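# Hang the low-shelf towel over the standing rail

## Task

Pick up the towel lying on the low shelf and drape it over the rail so that a substantial share of it hangs down on each side. The rail must still be upright at the end, and the robot must not topple or be left leaning, or the task fails. Finish by opening the gripper and backing the robot away from the towel and rail.

## Robot and tools

ROBOT. A LinearBot: an omnidirectional base with a column about 1.7 m tall. A carriage slides up and down the column (lift_m) and holds two identical six-joint arms, left and right, each ending in a two-finger gripper. Arm bases sit roughly 0.57 m + lift_m above the floor, and carriage parts hang about 0.15 m lower. A hand reaches up to 0.78 m from its shoulder but only about 0.38 m below its arm base, so reaching a low shelf needs a low lift. The hand is about 0.16 m long and 0.1 m wide (0.14 m open); the wrist camera sticks out 0.11 m to one side. Parked arm joints 1-6: 0, 0.05, 0.05, 1.45, 0, 0. With both parked the robot is about 0.85 m wide and 0.65 m long.

CAMERAS. carriage_camera is fixed on the carriage, facing forward and tilted about 20 degrees down. left_wrist_camera and right_wrist_camera look out past the fingertips. Calibration numbers are given per camera; treat them as approximate.

FRAMES. Base frame: origin on the floor under the base centre, x forward, y left, z up, metres. left_hand and right_hand are reported in it as the point between the finger pads, with quat_wxyz; the hand's z axis runs along the fingers and the fingers open along its y axis. The odometry frame is the base frame at the scene's start; base_odometry counts wheel turns only (slip looks like travel), heading in rad, positive left, between -3.142 and 3.142.

TOOL move. Optional keys, all in one object:
- base: one command only, a relative offset measured from where the base last reported itself. translate_m (metres, forward positive, -2 to 2), strafe_m (metres, left positive, -2 to 2) or rotate_rad (radians, counter-clockwise/left positive, -6.3 to 6.3).
- joints: absolute targets keyed by name, any subset. lift_m 0 to 1 m. For each arm (left_ and right_ prefixes, same ranges): joint1_rad -2.617 to 3.054 (yaw about vertical, 0 forward, positive left); joint2_rad 0 to 3.141 (shoulder: 0 upper arm level backward, 1.57 upright, 3.14 level forward); joint3_rad 0 to 3.141 (elbow, 0 folded, 3.14 straight); joint4_rad -1.57 to 1.57 (wrist pitch, positive lifts fingertips); joint5_rad -1.57 to 1.57 (wrist yaw, positive swings fingertips right); joint6_rad -2.094 to 2.094 (roll about the fingers, positive clockwise seen from the forearm); gripper_m 0 to 0.093 m pad gap.
- speeds: caps for this call only: translate_m and strafe_m 0.02 to 0.5 m/s, rotate_rad 0.05 to 1.57 rad/s, lift_m 0.08 to 0.25 m/s (the top values are the defaults).
- min_time_s: 0.1 to 8 s, slowest allowed duration for each arm and gripper motion; gives straighter hand paths.
- cameras: list of carriage_camera, left_wrist_camera, right_wrist_camera or all; omitted means all, [] means none.
All motions start together. A call with no action just reports. Unknown keys make the call invalid; out-of-range values get it refused, and a refusal or stop cancels the remaining move/wait/finished_scene calls of that reply. Any one action is capped at 15 s; base drives time out after 14 s.

TOOL wait: seconds 0 to 10, plus cameras; returns state and pictures. zoom_image: camera name and region [x0, y0, x1, y1] in pixels of that camera's latest image (top-left origin, at most 504x504). read_manual: licence texts only. finished_scene: scene (this scene's number); ends the scene irreversibly, so call it only after the towel hangs and the robot is clear.

RESULTS. The move line reads done or the worst status. base_status and joint_status per motion: done, off_target (resting short, may still push), contact_stop or time_out (old target dropped, holding), not_followed (arm targets withheld by the self-collision check; the gripper still acts). on_its_own lists uncommanded behaviour; held at is a target, not a reading. joint_positions are readings; the pictures line gives image order. motor_effort is percent of maximum with the peak in brackets; a falling lift effort while lowering means a hand rests on something. Joint torques wrap at ±28 N m for joints 1-3. Gripper: closed on nothing reads about 0.000-0.002; gripping reads a bit under the object's width. Hand positions read high at long reach; the real hand is usually lower, and joints may stop short under load.

CAUTIONS. Thinking time lets the sim run with the last command held. Arms have no contact stop and will keep pressing, then snap once free. Keep the arms from hitting or squeezing each other; to untangle a withheld arm, resend its current readings with joint 1 swung away, then move the other. Avoid a high carriage with stretched or loaded arms, pushing, and sudden stops: the robot can tip, and only pictures reveal leaning. After a contact stop, drive about 0.2 m back the way you came. Never reverse under a table edge. Outstretched arms heat up; MOTOR HOT warns at 75 °C and at 100 °C the arm goes limp for 30-60 s, so park arms between steps. Do not drop the towel, release it while moving, knock the rail over, or slam into furniture. To release, open well beyond the reading.

Each tool is called after "Request:" in YAML: its name, and indented under it one key for each argument.

## Session

Request:
move:

Scene clock: 0.00 s.
Joint torques (N m): no reading
base_odometry: x=+0.000 y=+0.000 heading=+0.000
base_status: not commanded
joint_positions: lift_m=+0.300 left_joint1_rad=-0.008 left_joint2_rad=+0.036 left_joint3_rad=+0.049 left_joint4_rad=+1.462 left_joint5_rad=+0.046 left_joint6_rad=+0.033 left_gripper_m=+0.09396 right_joint1_rad=+0.002 right_joint2_rad=+0.046 right_joint3_rad=+0.038 right_joint4_rad=+1.456 right_joint5_rad=-0.001 right_joint6_rad=+0.034 right_gripper_m=+0.09396
joint_status: not commanded
motor_effort: lift_m=+23 drive_wheels=+1
left_hand: x=+0.2445 y=+0.2948 z=+1.3220 quat_wxyz=(+0.999, +0.024, +0.047, +0.011) (m; base frame)
right_hand: x=+0.2527 y=-0.3027 z=+1.3189 quat_wxyz=(+0.998, +0.001, +0.061, +0.018) (m; base frame)
pictures: carriage_camera, left_wrist_camera, right_wrist_camera

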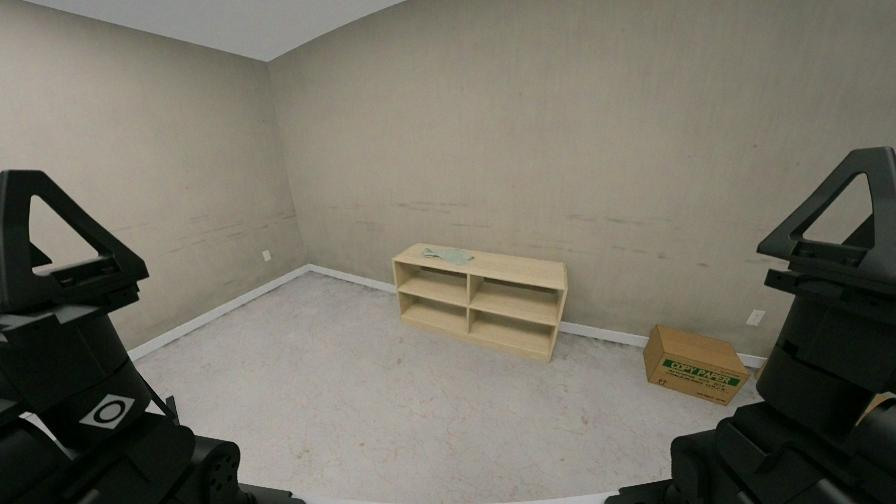

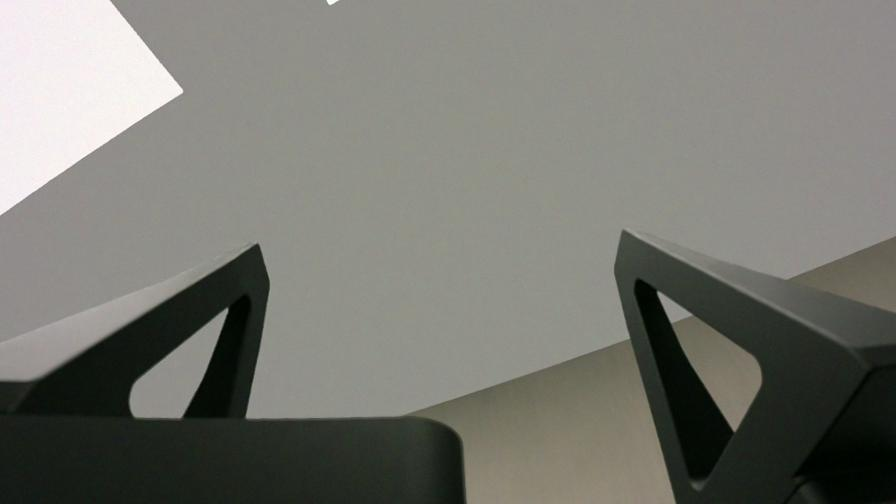

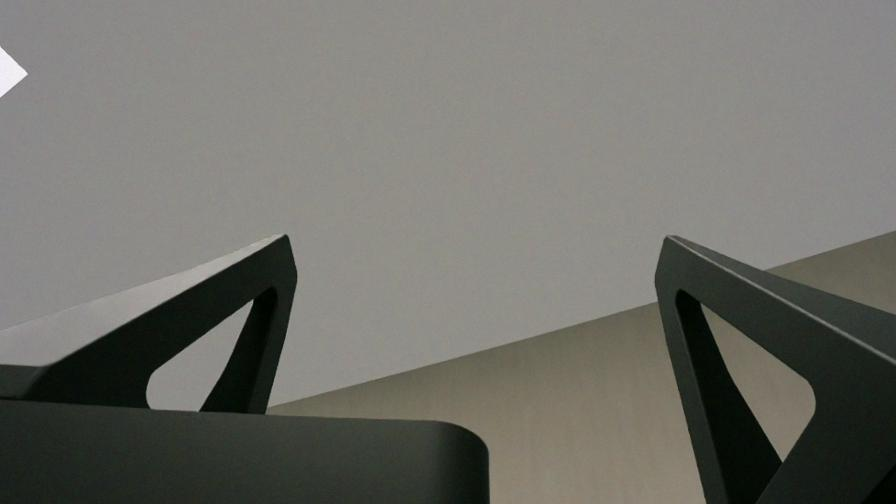

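Request:
zoom_image:
  camera: "carriage_camera"
  region: [380, 220, 600, 370]

Request:
move:
  base: {"rotate_rad": -1.3}
  cameras: ["carriage_camera"]

Request:
move:
  base: {"rotate_rad": -1.3}
  cameras: ["carriage_camera"]

Request:
move:
  base: {"rotate_rad": -1.3}
  cameras: ["carriage_camera"]

Scaled by 2.291 from the camera's 896x504 image, which has a finer 1280x720 frame.

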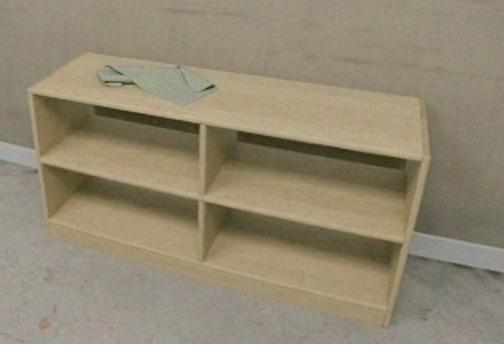

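Scene clock: 6.70 s.
Joint torques (N m): left_arm=[-0.31 3.86 5.7 -0.26 0.01 -0.1] | right_arm=[-0.17 3.77 5.94 -0.18 0.08 0.06]
move: done
base_odometry: x=+0.000 y=+0.000 heading=-1.300
base_status: done
joint_positions: lift_m=+0.300 left_joint1_rad=-0.008 left_joint2_rad=+0.036 left_joint3_rad=+0.049 left_joint4_rad=+1.462 left_joint5_rad=+0.046 left_joint6_rad=+0.033 left_gripper_m=+0.09396 right_joint1_rad=+0.002 right_joint2_rad=+0.046 right_joint3_rad=+0.038 right_joint4_rad=+1.456 right_joint5_rad=-0.001 right_joint6_rad=+0.034 right_gripper_m=+0.09396
joint_status: not commanded
motor_effort: lift_m=+23(23) drive_wheels=+6(14)
left_hand: x=+0.2445 y=+0.2948 z=+1.3220 quat_wxyz=(+0.999, +0.024, +0.047, +0.011) (m; base frame)
right_hand: x=+0.2527 y=-0.3027 z=+1.3189 quat_wxyz=(+0.998, +0.001, +0.061, +0.018) (m; base frame)
pictures: carriage_camera

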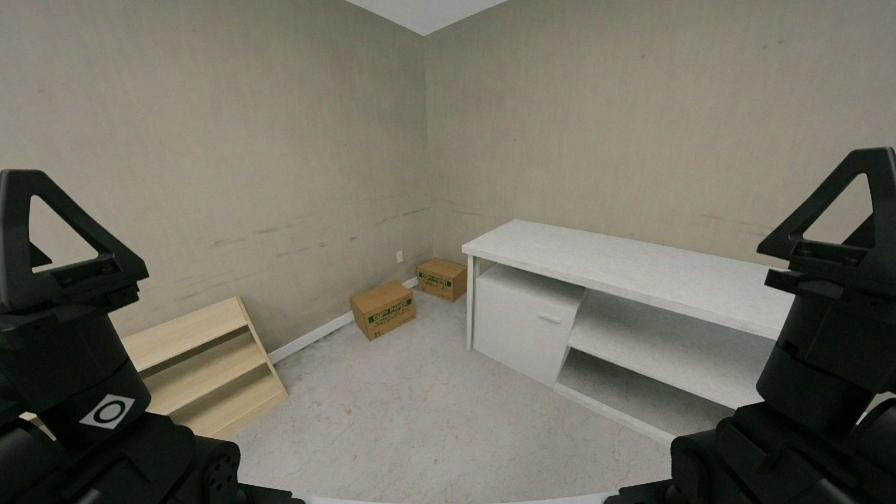

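Scene clock: 9.53 s.
Joint torques (N m): left_arm=[-0.34 3.86 5.68 -0.24 0 -0.07] | right_arm=[-0.23 3.81 6.01 -0.19 0.08 0.08]
move: done
base_odometry: x=+0.000 y=+0.000 heading=-2.599
base_status: done
joint_positions: lift_m=+0.300 left_joint1_rad=-0.008 left_joint2_rad=+0.036 left_joint3_rad=+0.049 left_joint4_rad=+1.462 left_joint5_rad=+0.046 left_joint6_rad=+0.033 left_gripper_m=+0.09397 right_joint1_rad=+0.002 right_joint2_rad=+0.046 right_joint3_rad=+0.038 right_joint4_rad=+1.456 right_joint5_rad=-0.001 right_joint6_rad=+0.034 right_gripper_m=+0.09397
joint_status: not commanded
motor_effort: lift_m=+23(23) drive_wheels=+6(13)
left_hand: x=+0.2445 y=+0.2948 z=+1.3220 quat_wxyz=(+0.999, +0.024, +0.047, +0.011) (m; base frame)
right_hand: x=+0.2527 y=-0.3027 z=+1.3189 quat_wxyz=(+0.998, +0.001, +0.061, +0.018) (m; base frame)
pictures: carriage_camera

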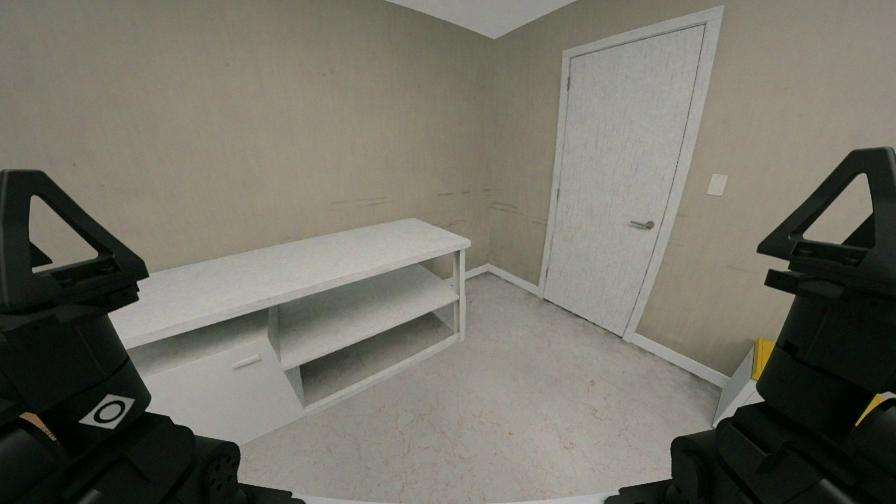

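Scene clock: 12.37 s.
Joint torques (N m): left_arm=[-0.28 3.84 5.74 -0.23 0.01 -0.09] | right_arm=[-0.24 3.81 5.98 -0.18 0.05 0.06]
move: done
base_odometry: x=+0.000 y=+0.000 heading=+2.385
base_status: done
joint_positions: lift_m=+0.300 left_joint1_rad=-0.008 left_joint2_rad=+0.036 left_joint3_rad=+0.049 left_joint4_rad=+1.462 left_joint5_rad=+0.046 left_joint6_rad=+0.033 left_gripper_m=+0.09397 right_joint1_rad=+0.002 right_joint2_rad=+0.046 right_joint3_rad=+0.038 right_joint4_rad=+1.456 right_joint5_rad=-0.001 right_joint6_rad=+0.034 right_gripper_m=+0.09398
joint_status: not commanded
motor_effort: lift_m=+23(23) drive_wheels=+6(12)
left_hand: x=+0.2445 y=+0.2948 z=+1.3220 quat_wxyz=(+0.999, +0.024, +0.047, +0.011) (m; base frame)
right_hand: x=+0.2527 y=-0.3027 z=+1.3189 quat_wxyz=(+0.998, +0.001, +0.061, +0.018) (m; base frame)
pictures: carriage_camera

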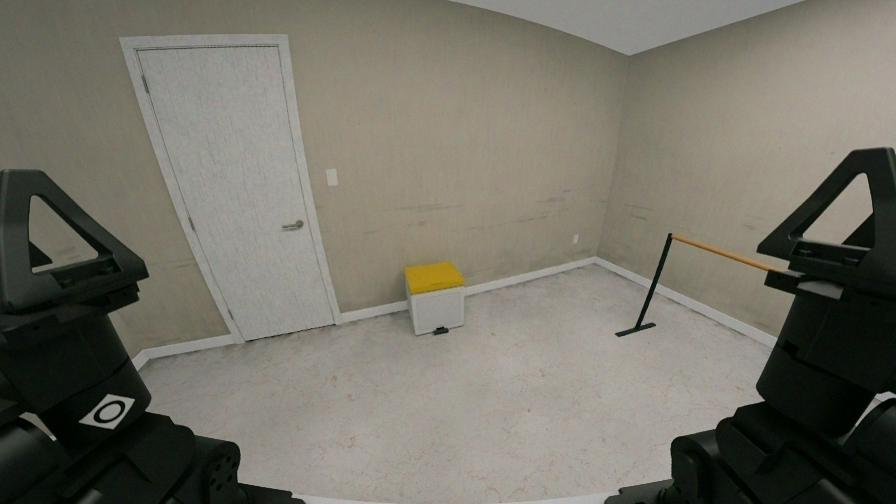

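Request:
move:
  base: {"rotate_rad": -0.85}
  cameras: ["carriage_camera"]

Scene clock: 17.60 s.
Joint torques (N m): left_arm=[-0.34 3.9 5.76 -0.23 0 -0.08] | right_arm=[-0.25 3.85 5.98 -0.18 0.08 0.05]
move: done
base_odometry: x=+0.000 y=+0.000 heading=+1.535
base_status: done
joint_positions: lift_m=+0.300 left_joint1_rad=-0.008 left_joint2_rad=+0.036 left_joint3_rad=+0.049 left_joint4_rad=+1.462 left_joint5_rad=+0.046 left_joint6_rad=+0.033 left_gripper_m=+0.09398 right_joint1_rad=+0.002 right_joint2_rad=+0.046 right_joint3_rad=+0.038 right_joint4_rad=+1.456 right_joint5_rad=-0.001 right_joint6_rad=+0.034 right_gripper_m=+0.09398
joint_status: not commanded
motor_effort: lift_m=+23(23) drive_wheels=+6(13)
left_hand: x=+0.2445 y=+0.2948 z=+1.3220 quat_wxyz=(+0.999, +0.024, +0.047, +0.011) (m; base frame)
right_hand: x=+0.2527 y=-0.3027 z=+1.3189 quat_wxyz=(+0.998, +0.001, +0.061, +0.018) (m; base frame)
pictures: carriage_camera

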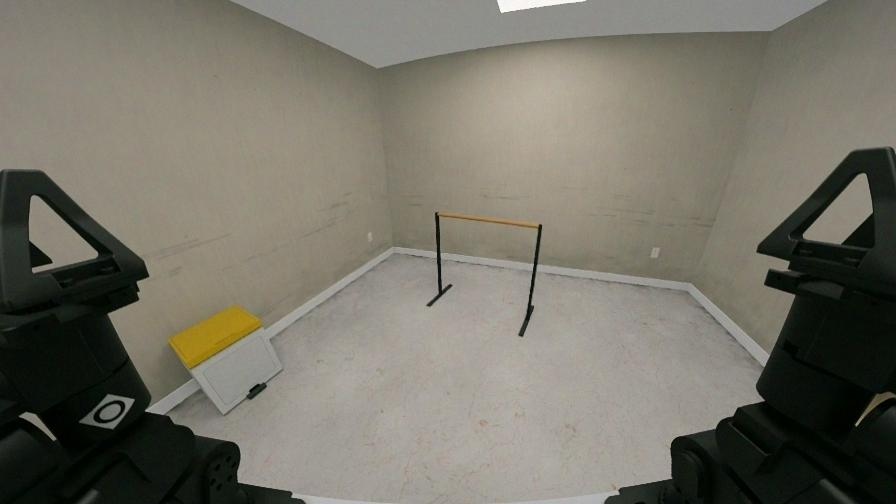

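Request:
zoom_image:
  camera: "carriage_camera"
  region: [410, 195, 570, 345]

Scaled by 3.150 from the camera's 896x504 image, which has a finer 1280x720 frame.

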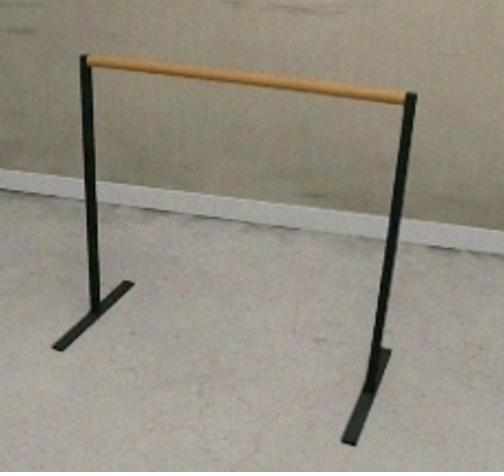

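Request:
move:
  base: {"rotate_rad": -1.938}
  cameras: []

Request:
move:
  base: {"strafe_m": 0.69}
  cameras: []

Request:
move:
  base: {"translate_m": 0.85}
  cameras: ["carriage_camera"]

Request:
zoom_image:
  camera: "carriage_camera"
  region: [250, 230, 650, 500]

Scene clock: 71.00 s.
Joint torques (N m): left_arm=[-0.31 3.84 5.75 -0.22 0.01 -0.1] | right_arm=[-0.18 3.84 5.86 -0.17 0.07 0.07]
move: done
base_odometry: x=+0.000 y=+0.000 heading=-0.402
base_status: done
joint_positions: lift_m=+0.300 left_joint1_rad=-0.008 left_joint2_rad=+0.036 left_joint3_rad=+0.049 left_joint4_rad=+1.461 left_joint5_rad=+0.046 left_joint6_rad=+0.033 left_gripper_m=+0.09398 right_joint1_rad=+0.002 right_joint2_rad=+0.046 right_joint3_rad=+0.038 right_joint4_rad=+1.456 right_joint5_rad=-0.001 right_joint6_rad=+0.034 right_gripper_m=+0.09398
joint_status: not commanded
motor_effort: lift_m=+23(23) drive_wheels=+6(13)
left_hand: x=+0.2447 y=+0.2948 z=+1.3219 quat_wxyz=(+0.999, +0.024, +0.048, +0.011) (m; base frame)
right_hand: x=+0.2527 y=-0.3027 z=+1.3189 quat_wxyz=(+0.998, +0.001, +0.061, +0.018) (m; base frame)
pictures: none
No camera images: "cameras" was empty.

Scene clock: 74.60 s.
Joint torques (N m): left_arm=[-0.29 3.9 5.71 -0.22 0.01 -0.08] | right_arm=[-0.23 3.82 6 -0.19 0.05 0.06]
move: done
base_odometry: x=+0.271 y=+0.635 heading=-0.404
base_status: done
joint_positions: lift_m=+0.300 left_joint1_rad=-0.009 left_joint2_rad=+0.036 left_joint3_rad=+0.049 left_joint4_rad=+1.461 left_joint5_rad=+0.046 left_joint6_rad=+0.033 left_gripper_m=+0.09398 right_joint1_rad=+0.002 right_joint2_rad=+0.046 right_joint3_rad=+0.038 right_joint4_rad=+1.456 right_joint5_rad=-0.001 right_joint6_rad=+0.034 right_gripper_m=+0.09398
joint_status: not commanded
motor_effort: lift_m=+23(23) drive_wheels=-7(18)
left_hand: x=+0.2447 y=+0.2948 z=+1.3219 quat_wxyz=(+0.999, +0.024, +0.048, +0.011) (m; base frame)
right_hand: x=+0.2527 y=-0.3026 z=+1.3189 quat_wxyz=(+0.998, +0.000, +0.061, +0.018) (m; base frame)
pictures: none
No camera images: "cameras" was empty.

Scene clock: 78.57 s.
Joint torques (N m): left_arm=[-0.27 3.96 5.78 -0.23 0.01 -0.08] | right_arm=[-0.18 3.82 6.04 -0.14 0.08 0.07]
move: done
base_odometry: x=+1.053 y=+0.301 heading=-0.403
base_status: done
joint_positions: lift_m=+0.300 left_joint1_rad=-0.009 left_joint2_rad=+0.036 left_joint3_rad=+0.049 left_joint4_rad=+1.461 left_joint5_rad=+0.046 left_joint6_rad=+0.033 left_gripper_m=+0.09398 right_joint1_rad=+0.002 right_joint2_rad=+0.046 right_joint3_rad=+0.038 right_joint4_rad=+1.456 right_joint5_rad=-0.001 right_joint6_rad=+0.034 right_gripper_m=+0.09398
joint_status: not commanded
motor_effort: lift_m=+23(23) drive_wheels=-4(13)
left_hand: x=+0.2447 y=+0.2948 z=+1.3219 quat_wxyz=(+0.999, +0.024, +0.048, +0.011) (m; base frame)
right_hand: x=+0.2526 y=-0.3026 z=+1.3190 quat_wxyz=(+0.998, +0.000, +0.061, +0.018) (m; base frame)
pictures: carriage_camera

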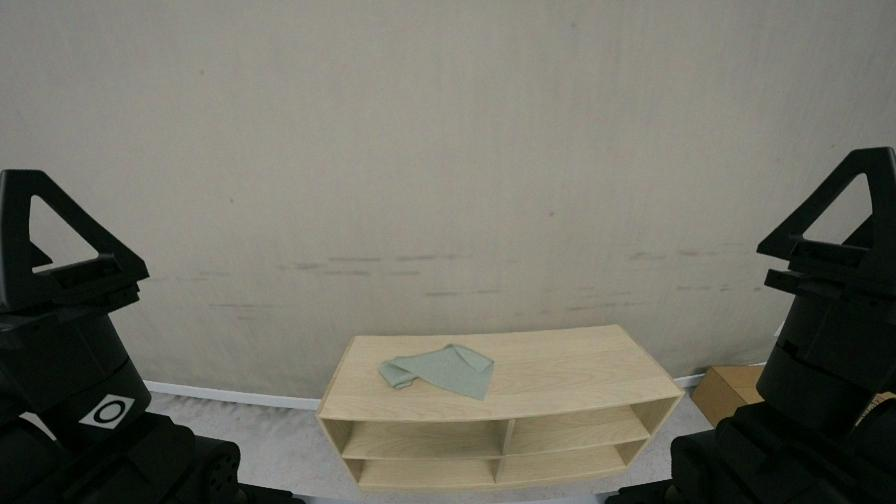

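Scaled by 1.260 from the camera's 896x504 image, which has a finer 1280x720 frame.

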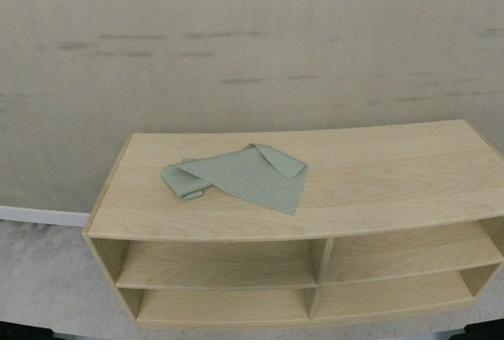

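Request:
zoom_image:
  camera: "carriage_camera"
  region: [360, 325, 520, 425]

Scaled by 3.150 from the camera's 896x504 image, which has a finer 1280x720 frame.

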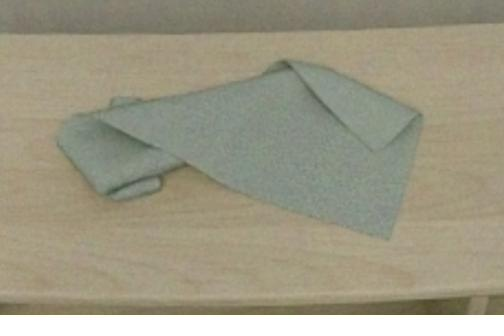

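Request:
move:
  base: {"translate_m": 0.1}
  joints: {"right_joint1_rad": 0.438, "right_joint2_rad": 2.463, "right_joint3_rad": 1.459, "right_joint4_rad": -0.567, "right_joint5_rad": 0, "right_joint6_rad": 0}
  min_time_s: 3
  cameras: ["carriage_camera", "right_wrist_camera"]

Scene clock: 117.43 s.
Joint torques (N m): left_arm=[-0.32 3.9 5.71 -0.2 0.01 -0.08] | right_arm=[0.4 -11.26 6.35 0.18 0.09 -0.09]
move: done
base_odometry: x=+1.145 y=+0.262 heading=-0.402
base_status: done
joint_positions: lift_m=+0.300 left_joint1_rad=-0.009 left_joint2_rad=+0.036 left_joint3_rad=+0.049 left_joint4_rad=+1.461 left_joint5_rad=+0.046 left_joint6_rad=+0.033 left_gripper_m=+0.09398 right_joint1_rad=+0.432 right_joint2_rad=+2.439 right_joint3_rad=+1.442 right_joint4_rad=-0.549 right_joint5_rad=-0.001 right_joint6_rad=+0.014 right_gripper_m=+0.09398
joint_status: all done
motor_effort: lift_m=+23(23) drive_wheels=-3(12)
left_hand: x=+0.2448 y=+0.2948 z=+1.3219 quat_wxyz=(+0.999, +0.024, +0.048, +0.011) (m; base frame)
right_hand: x=+0.5941 y=-0.1306 z=+0.7563 quat_wxyz=(+0.012, -0.208, +0.978, +0.003) (m; base frame)
pictures: carriage_camera, right_wrist_camera
camera_calibration:
carriage_camera: T_world_to_cam=[[-0.00559344, -0.999683, -0.0245389, 0.0358514], [-0.377647, 0.0248338, -0.925616, 1.2686], [0.925933, 0.00408966, -0.377667, 0.352306], [0, 0, 0, 1]] pos_world=[0.153073, 0.00289509, 1.30817]
right_wrist_camera: T_world_to_cam=[[0.386546, -0.920246, -0.0610728, -0.294251], [-0.754284, -0.35355, 0.553225, -0.00444625], [-0.530695, -0.167781, -0.83079, 1.04833], [0, 0, 0, 1]] pos_world=[0.666732, -0.0964658, 0.855433]

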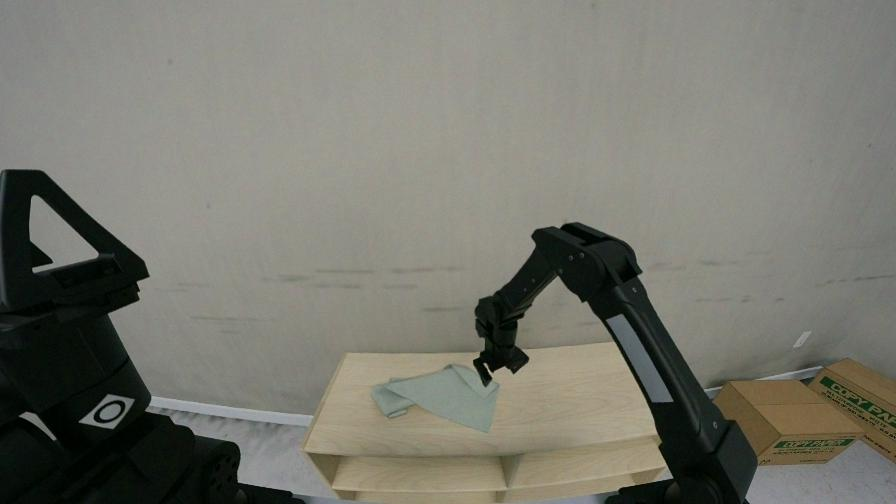

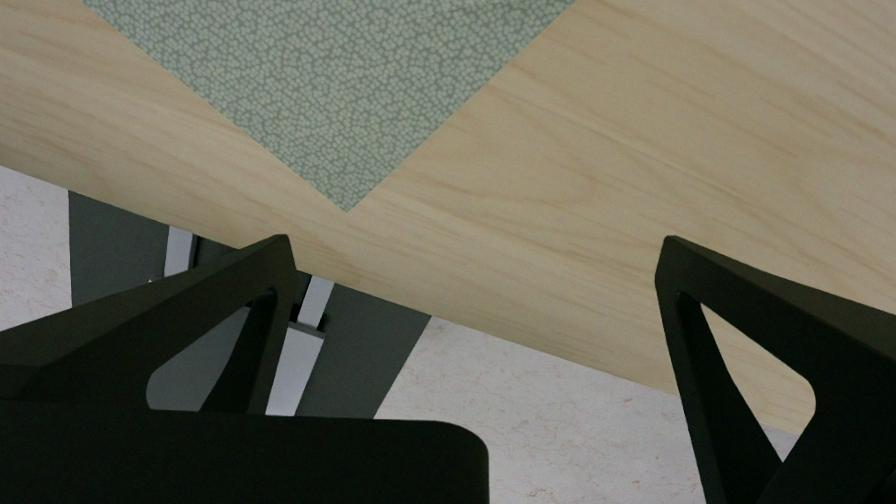

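Request:
move:
  joints: {"right_joint1_rad": 0.533, "right_joint2_rad": 2.703, "right_joint3_rad": 1.567, "right_joint4_rad": -0.457, "right_joint5_rad": 0, "right_joint6_rad": -0.665, "right_gripper_m": 0.065}
  min_time_s: 2
  cameras: ["carriage_camera", "right_wrist_camera"]

Request:
zoom_image:
  camera: "carriage_camera"
  region: [360, 330, 560, 460]

Scene clock: 135.23 s.
Joint torques (N m): left_arm=[-0.32 3.9 5.67 -0.2 -0.01 -0.09] | right_arm=[0.49 -11.56 5.44 0.35 0.03 -0.04]
move: done
base_odometry: x=+1.145 y=+0.262 heading=-0.402
base_status: not commanded
joint_positions: lift_m=+0.300 left_joint1_rad=-0.009 left_joint2_rad=+0.036 left_joint3_rad=+0.049 left_joint4_rad=+1.461 left_joint5_rad=+0.046 left_joint6_rad=+0.033 left_gripper_m=+0.09398 right_joint1_rad=+0.526 right_joint2_rad=+2.675 right_joint3_rad=+1.552 right_joint4_rad=-0.471 right_joint5_rad=-0.001 right_joint6_rad=-0.650 right_gripper_m=+0.06514
joint_status: all done
motor_effort: lift_m=+23(23) drive_wheels=-3(3)
left_hand: x=+0.2448 y=+0.2948 z=+1.3219 quat_wxyz=(+0.999, +0.024, +0.048, +0.011) (m; base frame)
right_hand: x=+0.5753 y=-0.0969 z=+0.6825 quat_wxyz=(-0.012, -0.554, +0.832, +0.001) (m; base frame)
pictures: carriage_camera, right_wrist_camera
camera_calibration:
carriage_camera: T_world_to_cam=[[-0.00559344, -0.999683, -0.0245389, 0.0358514], [-0.377647, 0.0248338, -0.925616, 1.2686], [0.925933, 0.00408966, -0.377667, 0.352306], [0, 0, 0, 1]] pos_world=[0.153073, 0.00289509, 1.30817]
right_wrist_camera: T_world_to_cam=[[0.911115, -0.405444, -0.0740528, -0.503571], [-0.288254, -0.755275, 0.588616, -0.297088], [-0.294581, -0.514951, -0.805014, 0.79561], [0, 0, 0, 1]] pos_world=[0.607546, -0.0188524, 0.778057]

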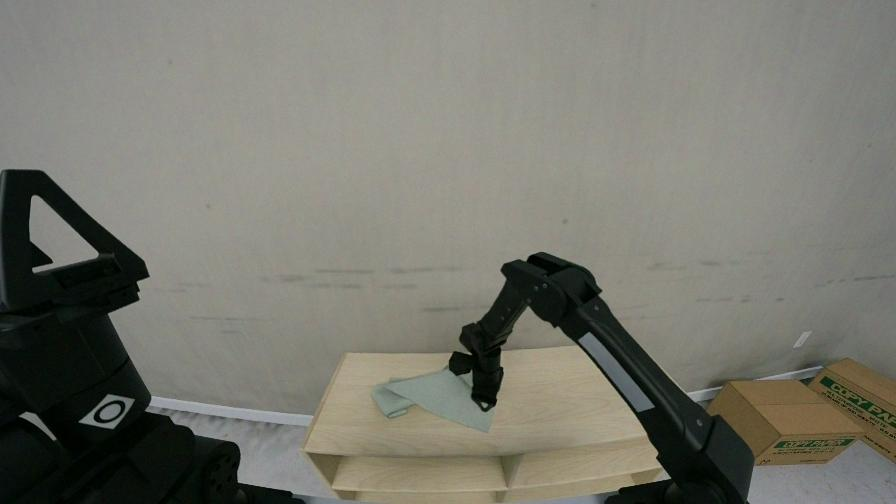

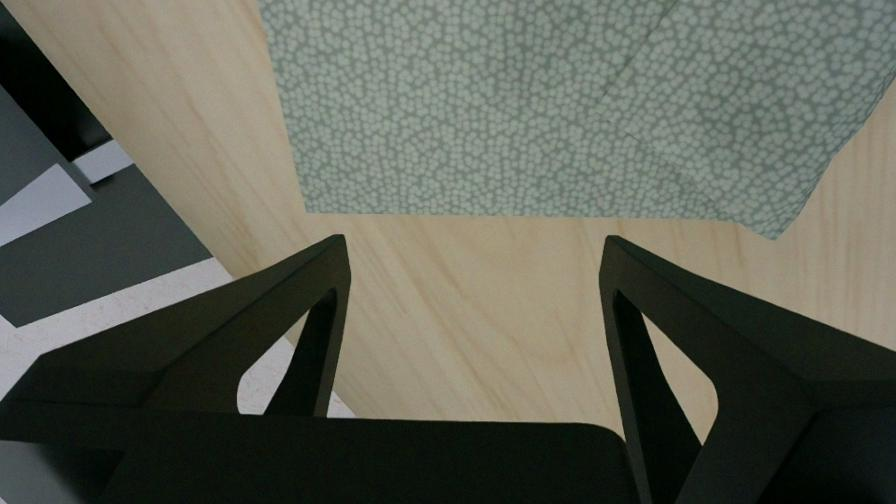

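Scaled by 2.520 from the camera's 896x504 image, which has a finer 1280x720 frame.

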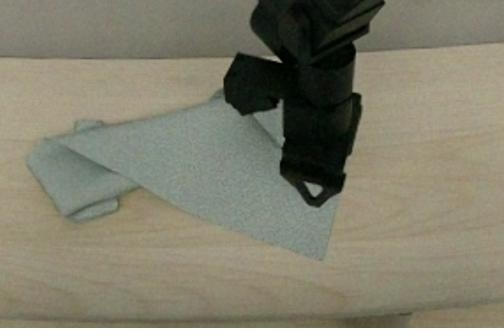

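Request:
move:
  joints: {"lift_m": 0.245}
  speeds: {"lift_m": 0.08}
  cameras: ["right_wrist_camera"]

Scene clock: 146.80 s.
Joint torques (N m): left_arm=[-0.32 3.93 5.76 -0.22 0.01 -0.08] | right_arm=[0.35 -11.36 4.44 0.53 -0.11 -0.09]
move: done
base_odometry: x=+1.145 y=+0.262 heading=-0.402
base_status: not commanded
joint_positions: lift_m=+0.246 left_joint1_rad=-0.009 left_joint2_rad=+0.036 left_joint3_rad=+0.049 left_joint4_rad=+1.461 left_joint5_rad=+0.046 left_joint6_rad=+0.033 left_gripper_m=+0.09398 right_joint1_rad=+0.528 right_joint2_rad=+2.672 right_joint3_rad=+1.565 right_joint4_rad=-0.487 right_joint5_rad=+0.011 right_joint6_rad=-0.652 right_gripper_m=+0.06511
joint_status: all done
motor_effort: lift_m=+17(18) drive_wheels=+4(4)
left_hand: x=+0.2448 y=+0.2948 z=+1.2676 quat_wxyz=(+0.999, +0.024, +0.048, +0.011) (m; base frame)
right_hand: x=+0.5784 y=-0.0965 z=+0.6315 quat_wxyz=(-0.012, -0.556, +0.831, -0.005) (m; base frame)
pictures: right_wrist_camera
camera_calibration:
right_wrist_camera: T_world_to_cam=[[0.913372, -0.402063, -0.0640137, -0.517298], [-0.288683, -0.750464, 0.59453, -0.268854], [-0.287078, -0.524547, -0.801521, 0.748243], [0, 0, 0, 1]] pos_world=[0.609676, -0.0172628, 0.72646]

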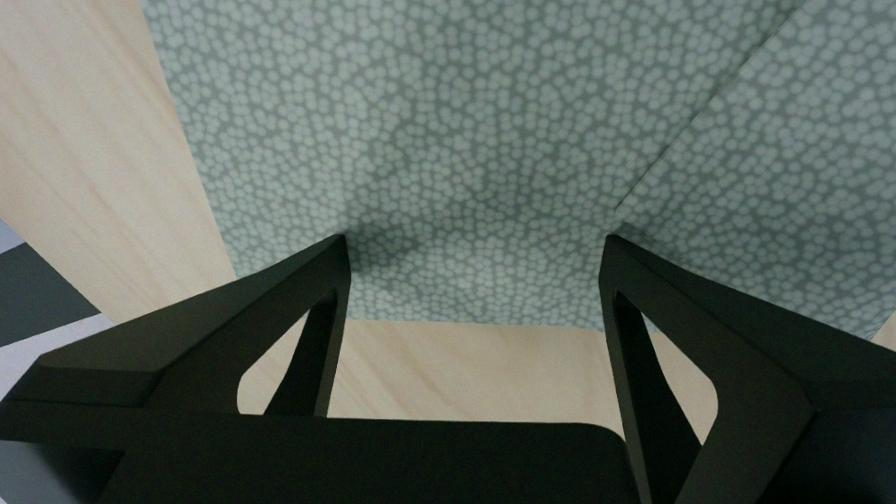

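Request:
move:
  joints: {"right_gripper_m": 0.0}
  min_time_s: 2
  cameras: ["right_wrist_camera"]

Scene clock: 152.37 s.
Joint torques (N m): left_arm=[-0.25 3.92 5.7 -0.2 0 -0.07] | right_arm=[0.23 -11.41 4.29 0.41 -0.19 -0.09]
move: done
base_odometry: x=+1.145 y=+0.262 heading=-0.402
base_status: not commanded
joint_positions: lift_m=+0.246 left_joint1_rad=-0.009 left_joint2_rad=+0.036 left_joint3_rad=+0.049 left_joint4_rad=+1.461 left_joint5_rad=+0.046 left_joint6_rad=+0.033 left_gripper_m=+0.09398 right_joint1_rad=+0.528 right_joint2_rad=+2.672 right_joint3_rad=+1.567 right_joint4_rad=-0.471 right_joint5_rad=+0.017 right_joint6_rad=-0.652 right_gripper_m=+0.00299
joint_status: all done
motor_effort: lift_m=+18(18) drive_wheels=+4(4)
left_hand: x=+0.2448 y=+0.2948 z=+1.2676 quat_wxyz=(+0.999, +0.024, +0.048, +0.011) (m; base frame)
right_hand: x=+0.5831 y=-0.0949 z=+0.6317 quat_wxyz=(-0.003, -0.556, +0.831, -0.008) (m; base frame)
pictures: right_wrist_camera
camera_calibration:
right_wrist_camera: T_world_to_cam=[[0.914469, -0.401759, -0.0483379, -0.531497], [-0.299768, -0.752825, 0.585998, -0.254852], [-0.27182, -0.521387, -0.808869, 0.746667], [0, 0, 0, 1]] pos_world=[0.6126, -0.0160904, 0.727607]

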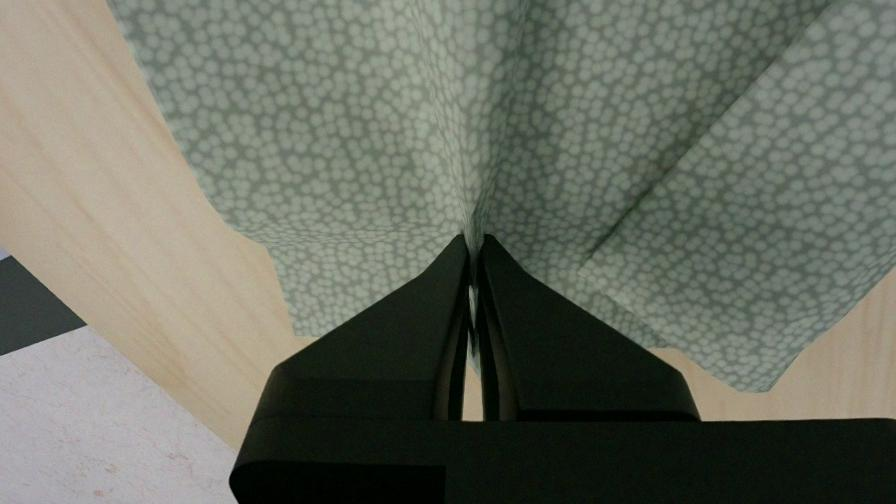

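Request:
move:
  joints: {"lift_m": 0.35}
  speeds: {"lift_m": 0.08}
  cameras: ["carriage_camera", "right_wrist_camera"]

Request:
move:
  joints: {"lift_m": 0.62}
  speeds: {"lift_m": 0.15}
  cameras: ["carriage_camera", "right_wrist_camera"]

Scene clock: 157.90 s.
Joint torques (N m): left_arm=[-0.28 3.82 5.7 -0.2 0 -0.09] | right_arm=[0.24 -12.08 4.31 0.34 -0.09 -0.1]
move: done
base_odometry: x=+1.145 y=+0.262 heading=-0.402
base_status: not commanded
joint_positions: lift_m=+0.350 left_joint1_rad=-0.009 left_joint2_rad=+0.036 left_joint3_rad=+0.049 left_joint4_rad=+1.461 left_joint5_rad=+0.046 left_joint6_rad=+0.033 left_gripper_m=+0.09398 right_joint1_rad=+0.528 right_joint2_rad=+2.680 right_joint3_rad=+1.567 right_joint4_rad=-0.465 right_joint5_rad=+0.008 right_joint6_rad=-0.652 right_gripper_m=+0.00295
joint_status: all done
motor_effort: lift_m=+25(29) drive_wheels=+4(4)
left_hand: x=+0.2448 y=+0.2948 z=+1.3717 quat_wxyz=(+0.999, +0.024, +0.048, +0.011) (m; base frame)
right_hand: x=+0.5815 y=-0.0942 z=+0.7327 quat_wxyz=(-0.004, -0.556, +0.831, -0.004) (m; base frame)
pictures: carriage_camera, right_wrist_camera
camera_calibration:
carriage_camera: T_world_to_cam=[[-0.00559344, -0.999683, -0.0245389, 0.0370734], [-0.377647, 0.0248338, -0.925616, 1.3147], [0.925933, 0.00408966, -0.377667, 0.371113], [0, 0, 0, 1]] pos_world=[0.153073, 0.00289509, 1.35797]
right_wrist_camera: T_world_to_cam=[[0.914128, -0.401463, -0.0565441, -0.518535], [-0.296263, -0.756675, 0.582813, -0.314005], [-0.276763, -0.516013, -0.810637, 0.832947], [0, 0, 0, 1]] pos_world=[0.611508, -0.0159612, 0.828904]

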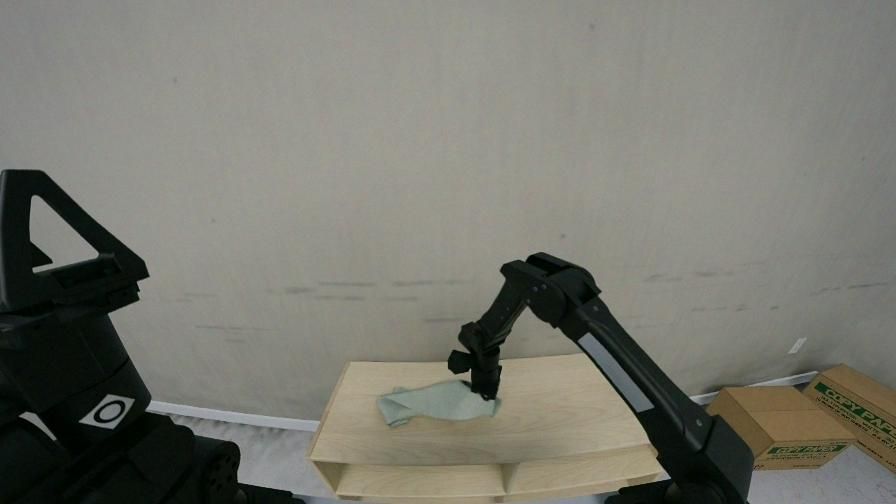

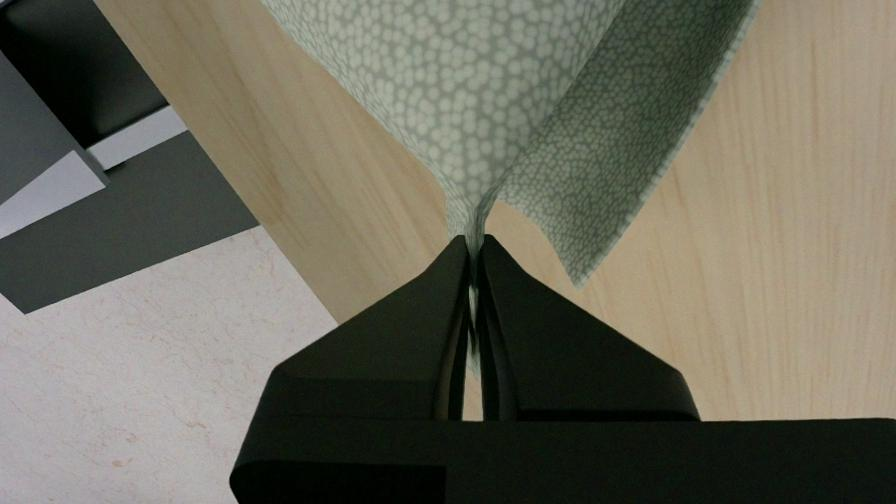

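Scene clock: 160.13 s.
Joint torques (N m): left_arm=[-0.23 3.96 5.68 -0.23 0.02 -0.1] | right_arm=[0.13 -12.82 4.22 0.31 -0.06 -0.08]
move: done
base_odometry: x=+1.145 y=+0.262 heading=-0.402
base_status: not commanded
joint_positions: lift_m=+0.620 left_joint1_rad=-0.009 left_joint2_rad=+0.036 left_joint3_rad=+0.049 left_joint4_rad=+1.461 left_joint5_rad=+0.046 left_joint6_rad=+0.033 left_gripper_m=+0.09398 right_joint1_rad=+0.528 right_joint2_rad=+2.689 right_joint3_rad=+1.567 right_joint4_rad=-0.462 right_joint5_rad=+0.007 right_joint6_rad=-0.652 right_gripper_m=+0.00295
joint_status: all done
motor_effort: lift_m=+25(30) drive_wheels=+4(4)
left_hand: x=+0.2448 y=+0.2948 z=+1.6417 quat_wxyz=(+0.999, +0.024, +0.048, +0.011) (m; base frame)
right_hand: x=+0.5797 y=-0.0950 z=+0.9993 quat_wxyz=(-0.007, -0.556, +0.831, -0.003) (m; base frame)
pictures: carriage_camera, right_wrist_camera
camera_calibration:
carriage_camera: T_world_to_cam=[[-0.00559344, -0.999683, -0.0245389, 0.0436979], [-0.377647, 0.0248338, -0.925616, 1.56457], [0.925933, 0.00408966, -0.377667, 0.473067], [0, 0, 0, 1]] pos_world=[0.153073, 0.00289509, 1.62793]
right_wrist_camera: T_world_to_cam=[[0.913819, -0.401573, -0.0606036, -0.497922], [-0.29324, -0.755677, 0.58563, -0.475024], [-0.28097, -0.517389, -0.80831, 1.04815], [0, 0, 0, 1]] pos_world=[0.610212, -0.0166176, 1.09524]

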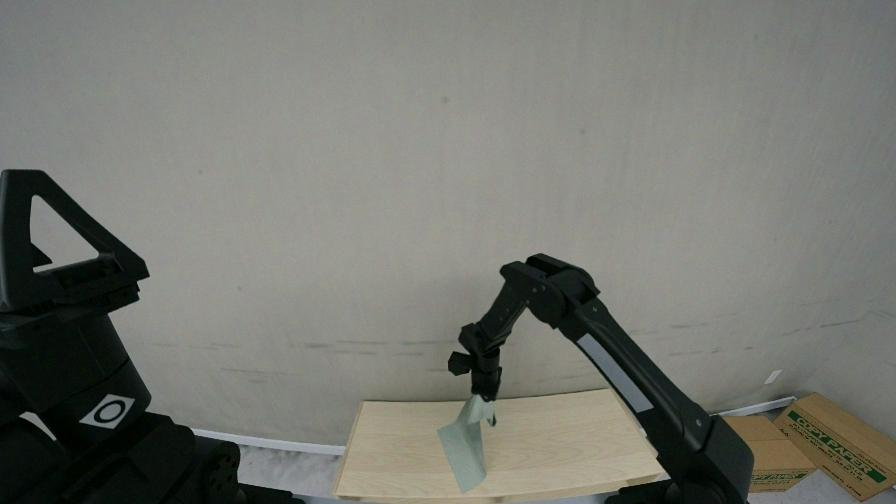

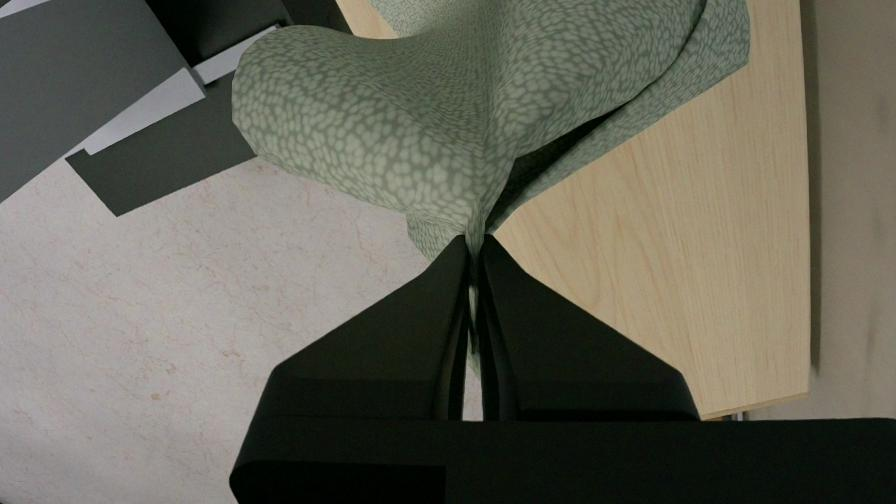

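Request:
move:
  base: {"translate_m": -0.45}
  joints: {"lift_m": 0.72}
  speeds: {"translate_m": 0.2, "lift_m": 0.2}
  cameras: ["carriage_camera"]

Request:
zoom_image:
  camera: "carriage_camera"
  region: [360, 340, 600, 500]

Scene clock: 166.33 s.
Joint torques (N m): left_arm=[-0.29 3.93 5.72 -0.17 0.01 -0.08] | right_arm=[0.06 -13.18 4.22 0.27 -0.04 -0.09]
move: done
base_odometry: x=+0.731 y=+0.439 heading=-0.402
base_status: done
joint_positions: lift_m=+0.720 left_joint1_rad=-0.009 left_joint2_rad=+0.036 left_joint3_rad=+0.049 left_joint4_rad=+1.460 left_joint5_rad=+0.046 left_joint6_rad=+0.033 left_gripper_m=+0.09398 right_joint1_rad=+0.531 right_joint2_rad=+2.692 right_joint3_rad=+1.567 right_joint4_rad=-0.457 right_joint5_rad=+0.006 right_joint6_rad=-0.652 right_gripper_m=+0.00295
joint_status: all done
motor_effort: lift_m=+25(30) drive_wheels=+0(12)
left_hand: x=+0.2449 y=+0.2947 z=+1.7417 quat_wxyz=(+0.998, +0.024, +0.048, +0.011) (m; base frame)
right_hand: x=+0.5791 y=-0.0938 z=+1.0981 quat_wxyz=(-0.006, -0.557, +0.830, -0.003) (m; base frame)
pictures: carriage_camera
camera_calibration:
carriage_camera: T_world_to_cam=[[-0.00559344, -0.999683, -0.0245389, 0.0461528], [-0.377647, 0.0248338, -0.925616, 1.65717], [0.925933, 0.00408966, -0.377667, 0.51085], [0, 0, 0, 1]] pos_world=[0.153073, 0.00289509, 1.72797]

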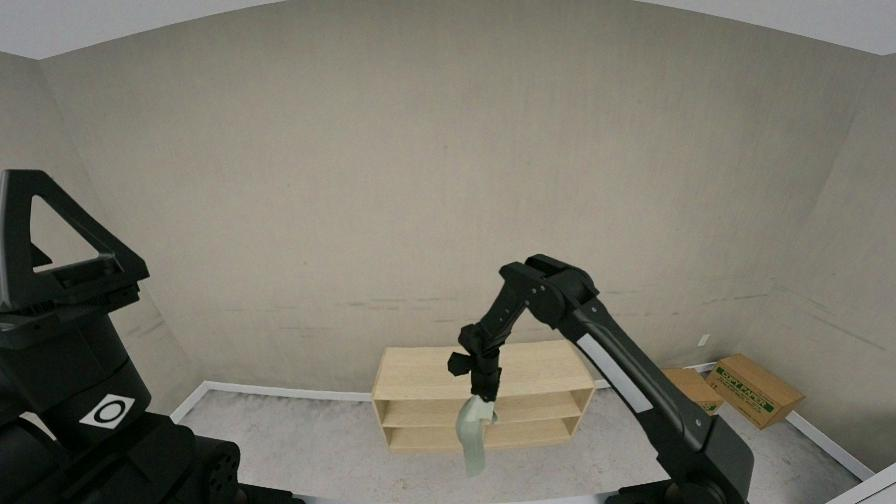

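Scaled by 2.100 from the camera's 896x504 image, which has a finer 1280x720 frame.

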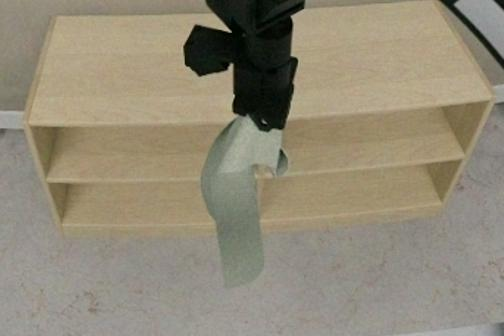

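Request:
move:
  base: {"rotate_rad": 1.413}
  joints: {"lift_m": 0.6}
  speeds: {"rotate_rad": 0.7, "lift_m": 0.15}
  cameras: []

Request:
move:
  base: {"strafe_m": 1.1}
  speeds: {"strafe_m": 0.3}
  cameras: ["carriage_camera"]

Request:
zoom_image:
  camera: "carriage_camera"
  region: [250, 220, 650, 480]

Scene clock: 181.60 s.
Joint torques (N m): left_arm=[-0.31 3.86 5.61 -0.2 -0.01 -0.08] | right_arm=[-0.18 -13.19 4.15 0.27 -0.05 -0.09]
move: done
base_odometry: x=+0.732 y=+0.439 heading=+1.010
base_status: done
joint_positions: lift_m=+0.600 left_joint1_rad=-0.009 left_joint2_rad=+0.036 left_joint3_rad=+0.050 left_joint4_rad=+1.460 left_joint5_rad=+0.046 left_joint6_rad=+0.033 left_gripper_m=+0.09398 right_joint1_rad=+0.532 right_joint2_rad=+2.693 right_joint3_rad=+1.567 right_joint4_rad=-0.457 right_joint5_rad=+0.006 right_joint6_rad=-0.652 right_gripper_m=+0.00295
joint_status: all done
motor_effort: lift_m=+20(20) drive_wheels=+7(14)
left_hand: x=+0.2448 y=+0.2947 z=+1.6224 quat_wxyz=(+0.999, +0.024, +0.048, +0.011) (m; base frame)
right_hand: x=+0.5785 y=-0.0937 z=+0.9781 quat_wxyz=(-0.006, -0.558, +0.830, -0.002) (m; base frame)
pictures: none
No camera images: "cameras" was empty.

Scene clock: 186.87 s.
Joint torques (N m): left_arm=[-0.28 3.85 5.57 -0.21 -0.02 -0.08] | right_arm=[-0.32 -13.24 4 0.25 -0.04 -0.07]
move: done
base_odometry: x=-0.201 y=+1.023 heading=+1.011
base_status: done
joint_positions: lift_m=+0.600 left_joint1_rad=-0.009 left_joint2_rad=+0.036 left_joint3_rad=+0.050 left_joint4_rad=+1.460 left_joint5_rad=+0.046 left_joint6_rad=+0.033 left_gripper_m=+0.09398 right_joint1_rad=+0.533 right_joint2_rad=+2.693 right_joint3_rad=+1.567 right_joint4_rad=-0.457 right_joint5_rad=+0.006 right_joint6_rad=-0.652 right_gripper_m=+0.00295
joint_status: not commanded
motor_effort: lift_m=+20(20) drive_wheels=-6(18)
left_hand: x=+0.2448 y=+0.2947 z=+1.6224 quat_wxyz=(+0.999, +0.024, +0.048, +0.011) (m; base frame)
right_hand: x=+0.5781 y=-0.0930 z=+0.9781 quat_wxyz=(-0.006, -0.558, +0.830, -0.002) (m; base frame)
pictures: carriage_camera
camera_calibration:
carriage_camera: T_world_to_cam=[[-0.00559344, -0.999683, -0.0245389, 0.0432215], [-0.377647, 0.0248338, -0.925616, 1.5466], [0.925933, 0.00408966, -0.377667, 0.465736], [0, 0, 0, 1]] pos_world=[0.153073, 0.00289509, 1.60852]

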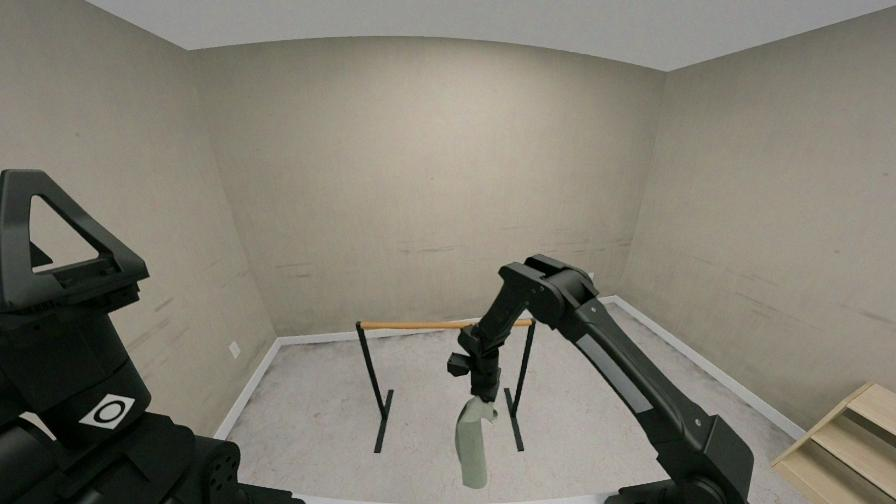

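Scaled by 1.260 from the camera's 896x504 image, which has a finer 1280x720 frame.

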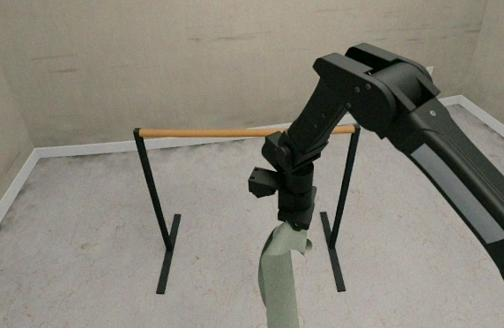

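Request:
move:
  base: {"translate_m": 0.5}
  speeds: {"translate_m": 0.2}
  cameras: ["carriage_camera"]

Request:
zoom_image:
  camera: "carriage_camera"
  region: [250, 250, 650, 500]

Scene clock: 205.83 s.
Joint torques (N m): left_arm=[-0.27 3.88 5.67 -0.2 0 -0.09] | right_arm=[-0.36 -13.15 4.1 0.22 -0.04 -0.07]
move: done
base_odometry: x=+0.064 y=+1.447 heading=+1.012
base_status: done
joint_positions: lift_m=+0.600 left_joint1_rad=-0.009 left_joint2_rad=+0.036 left_joint3_rad=+0.050 left_joint4_rad=+1.461 left_joint5_rad=+0.046 left_joint6_rad=+0.033 left_gripper_m=+0.09398 right_joint1_rad=+0.534 right_joint2_rad=+2.693 right_joint3_rad=+1.567 right_joint4_rad=-0.457 right_joint5_rad=+0.006 right_joint6_rad=-0.652 right_gripper_m=+0.00295
joint_status: not commanded
motor_effort: lift_m=+20(20) drive_wheels=-4(12)
left_hand: x=+0.2447 y=+0.2947 z=+1.6224 quat_wxyz=(+0.999, +0.024, +0.048, +0.011) (m; base frame)
right_hand: x=+0.5779 y=-0.0927 z=+0.9781 quat_wxyz=(-0.006, -0.559, +0.829, -0.002) (m; base frame)
pictures: carriage_camera
camera_calibration:
carriage_camera: T_world_to_cam=[[-0.00559344, -0.999683, -0.0245389, 0.0432215], [-0.377647, 0.0248338, -0.925616, 1.5466], [0.925933, 0.00408966, -0.377667, 0.465736], [0, 0, 0, 1]] pos_world=[0.153073, 0.00289509, 1.60852]

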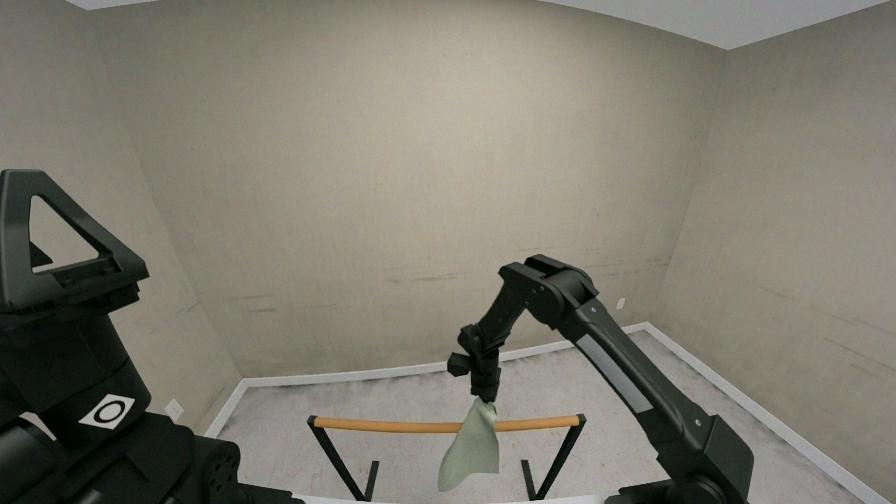

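Scaled by 1.260 from the camera's 896x504 image, which has a finer 1280x720 frame.

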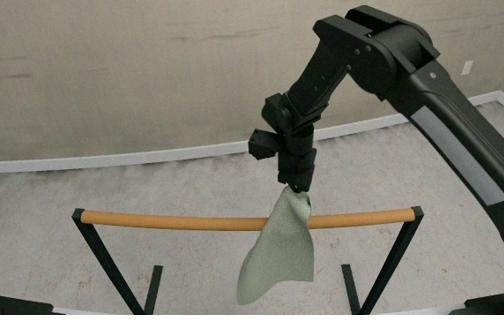

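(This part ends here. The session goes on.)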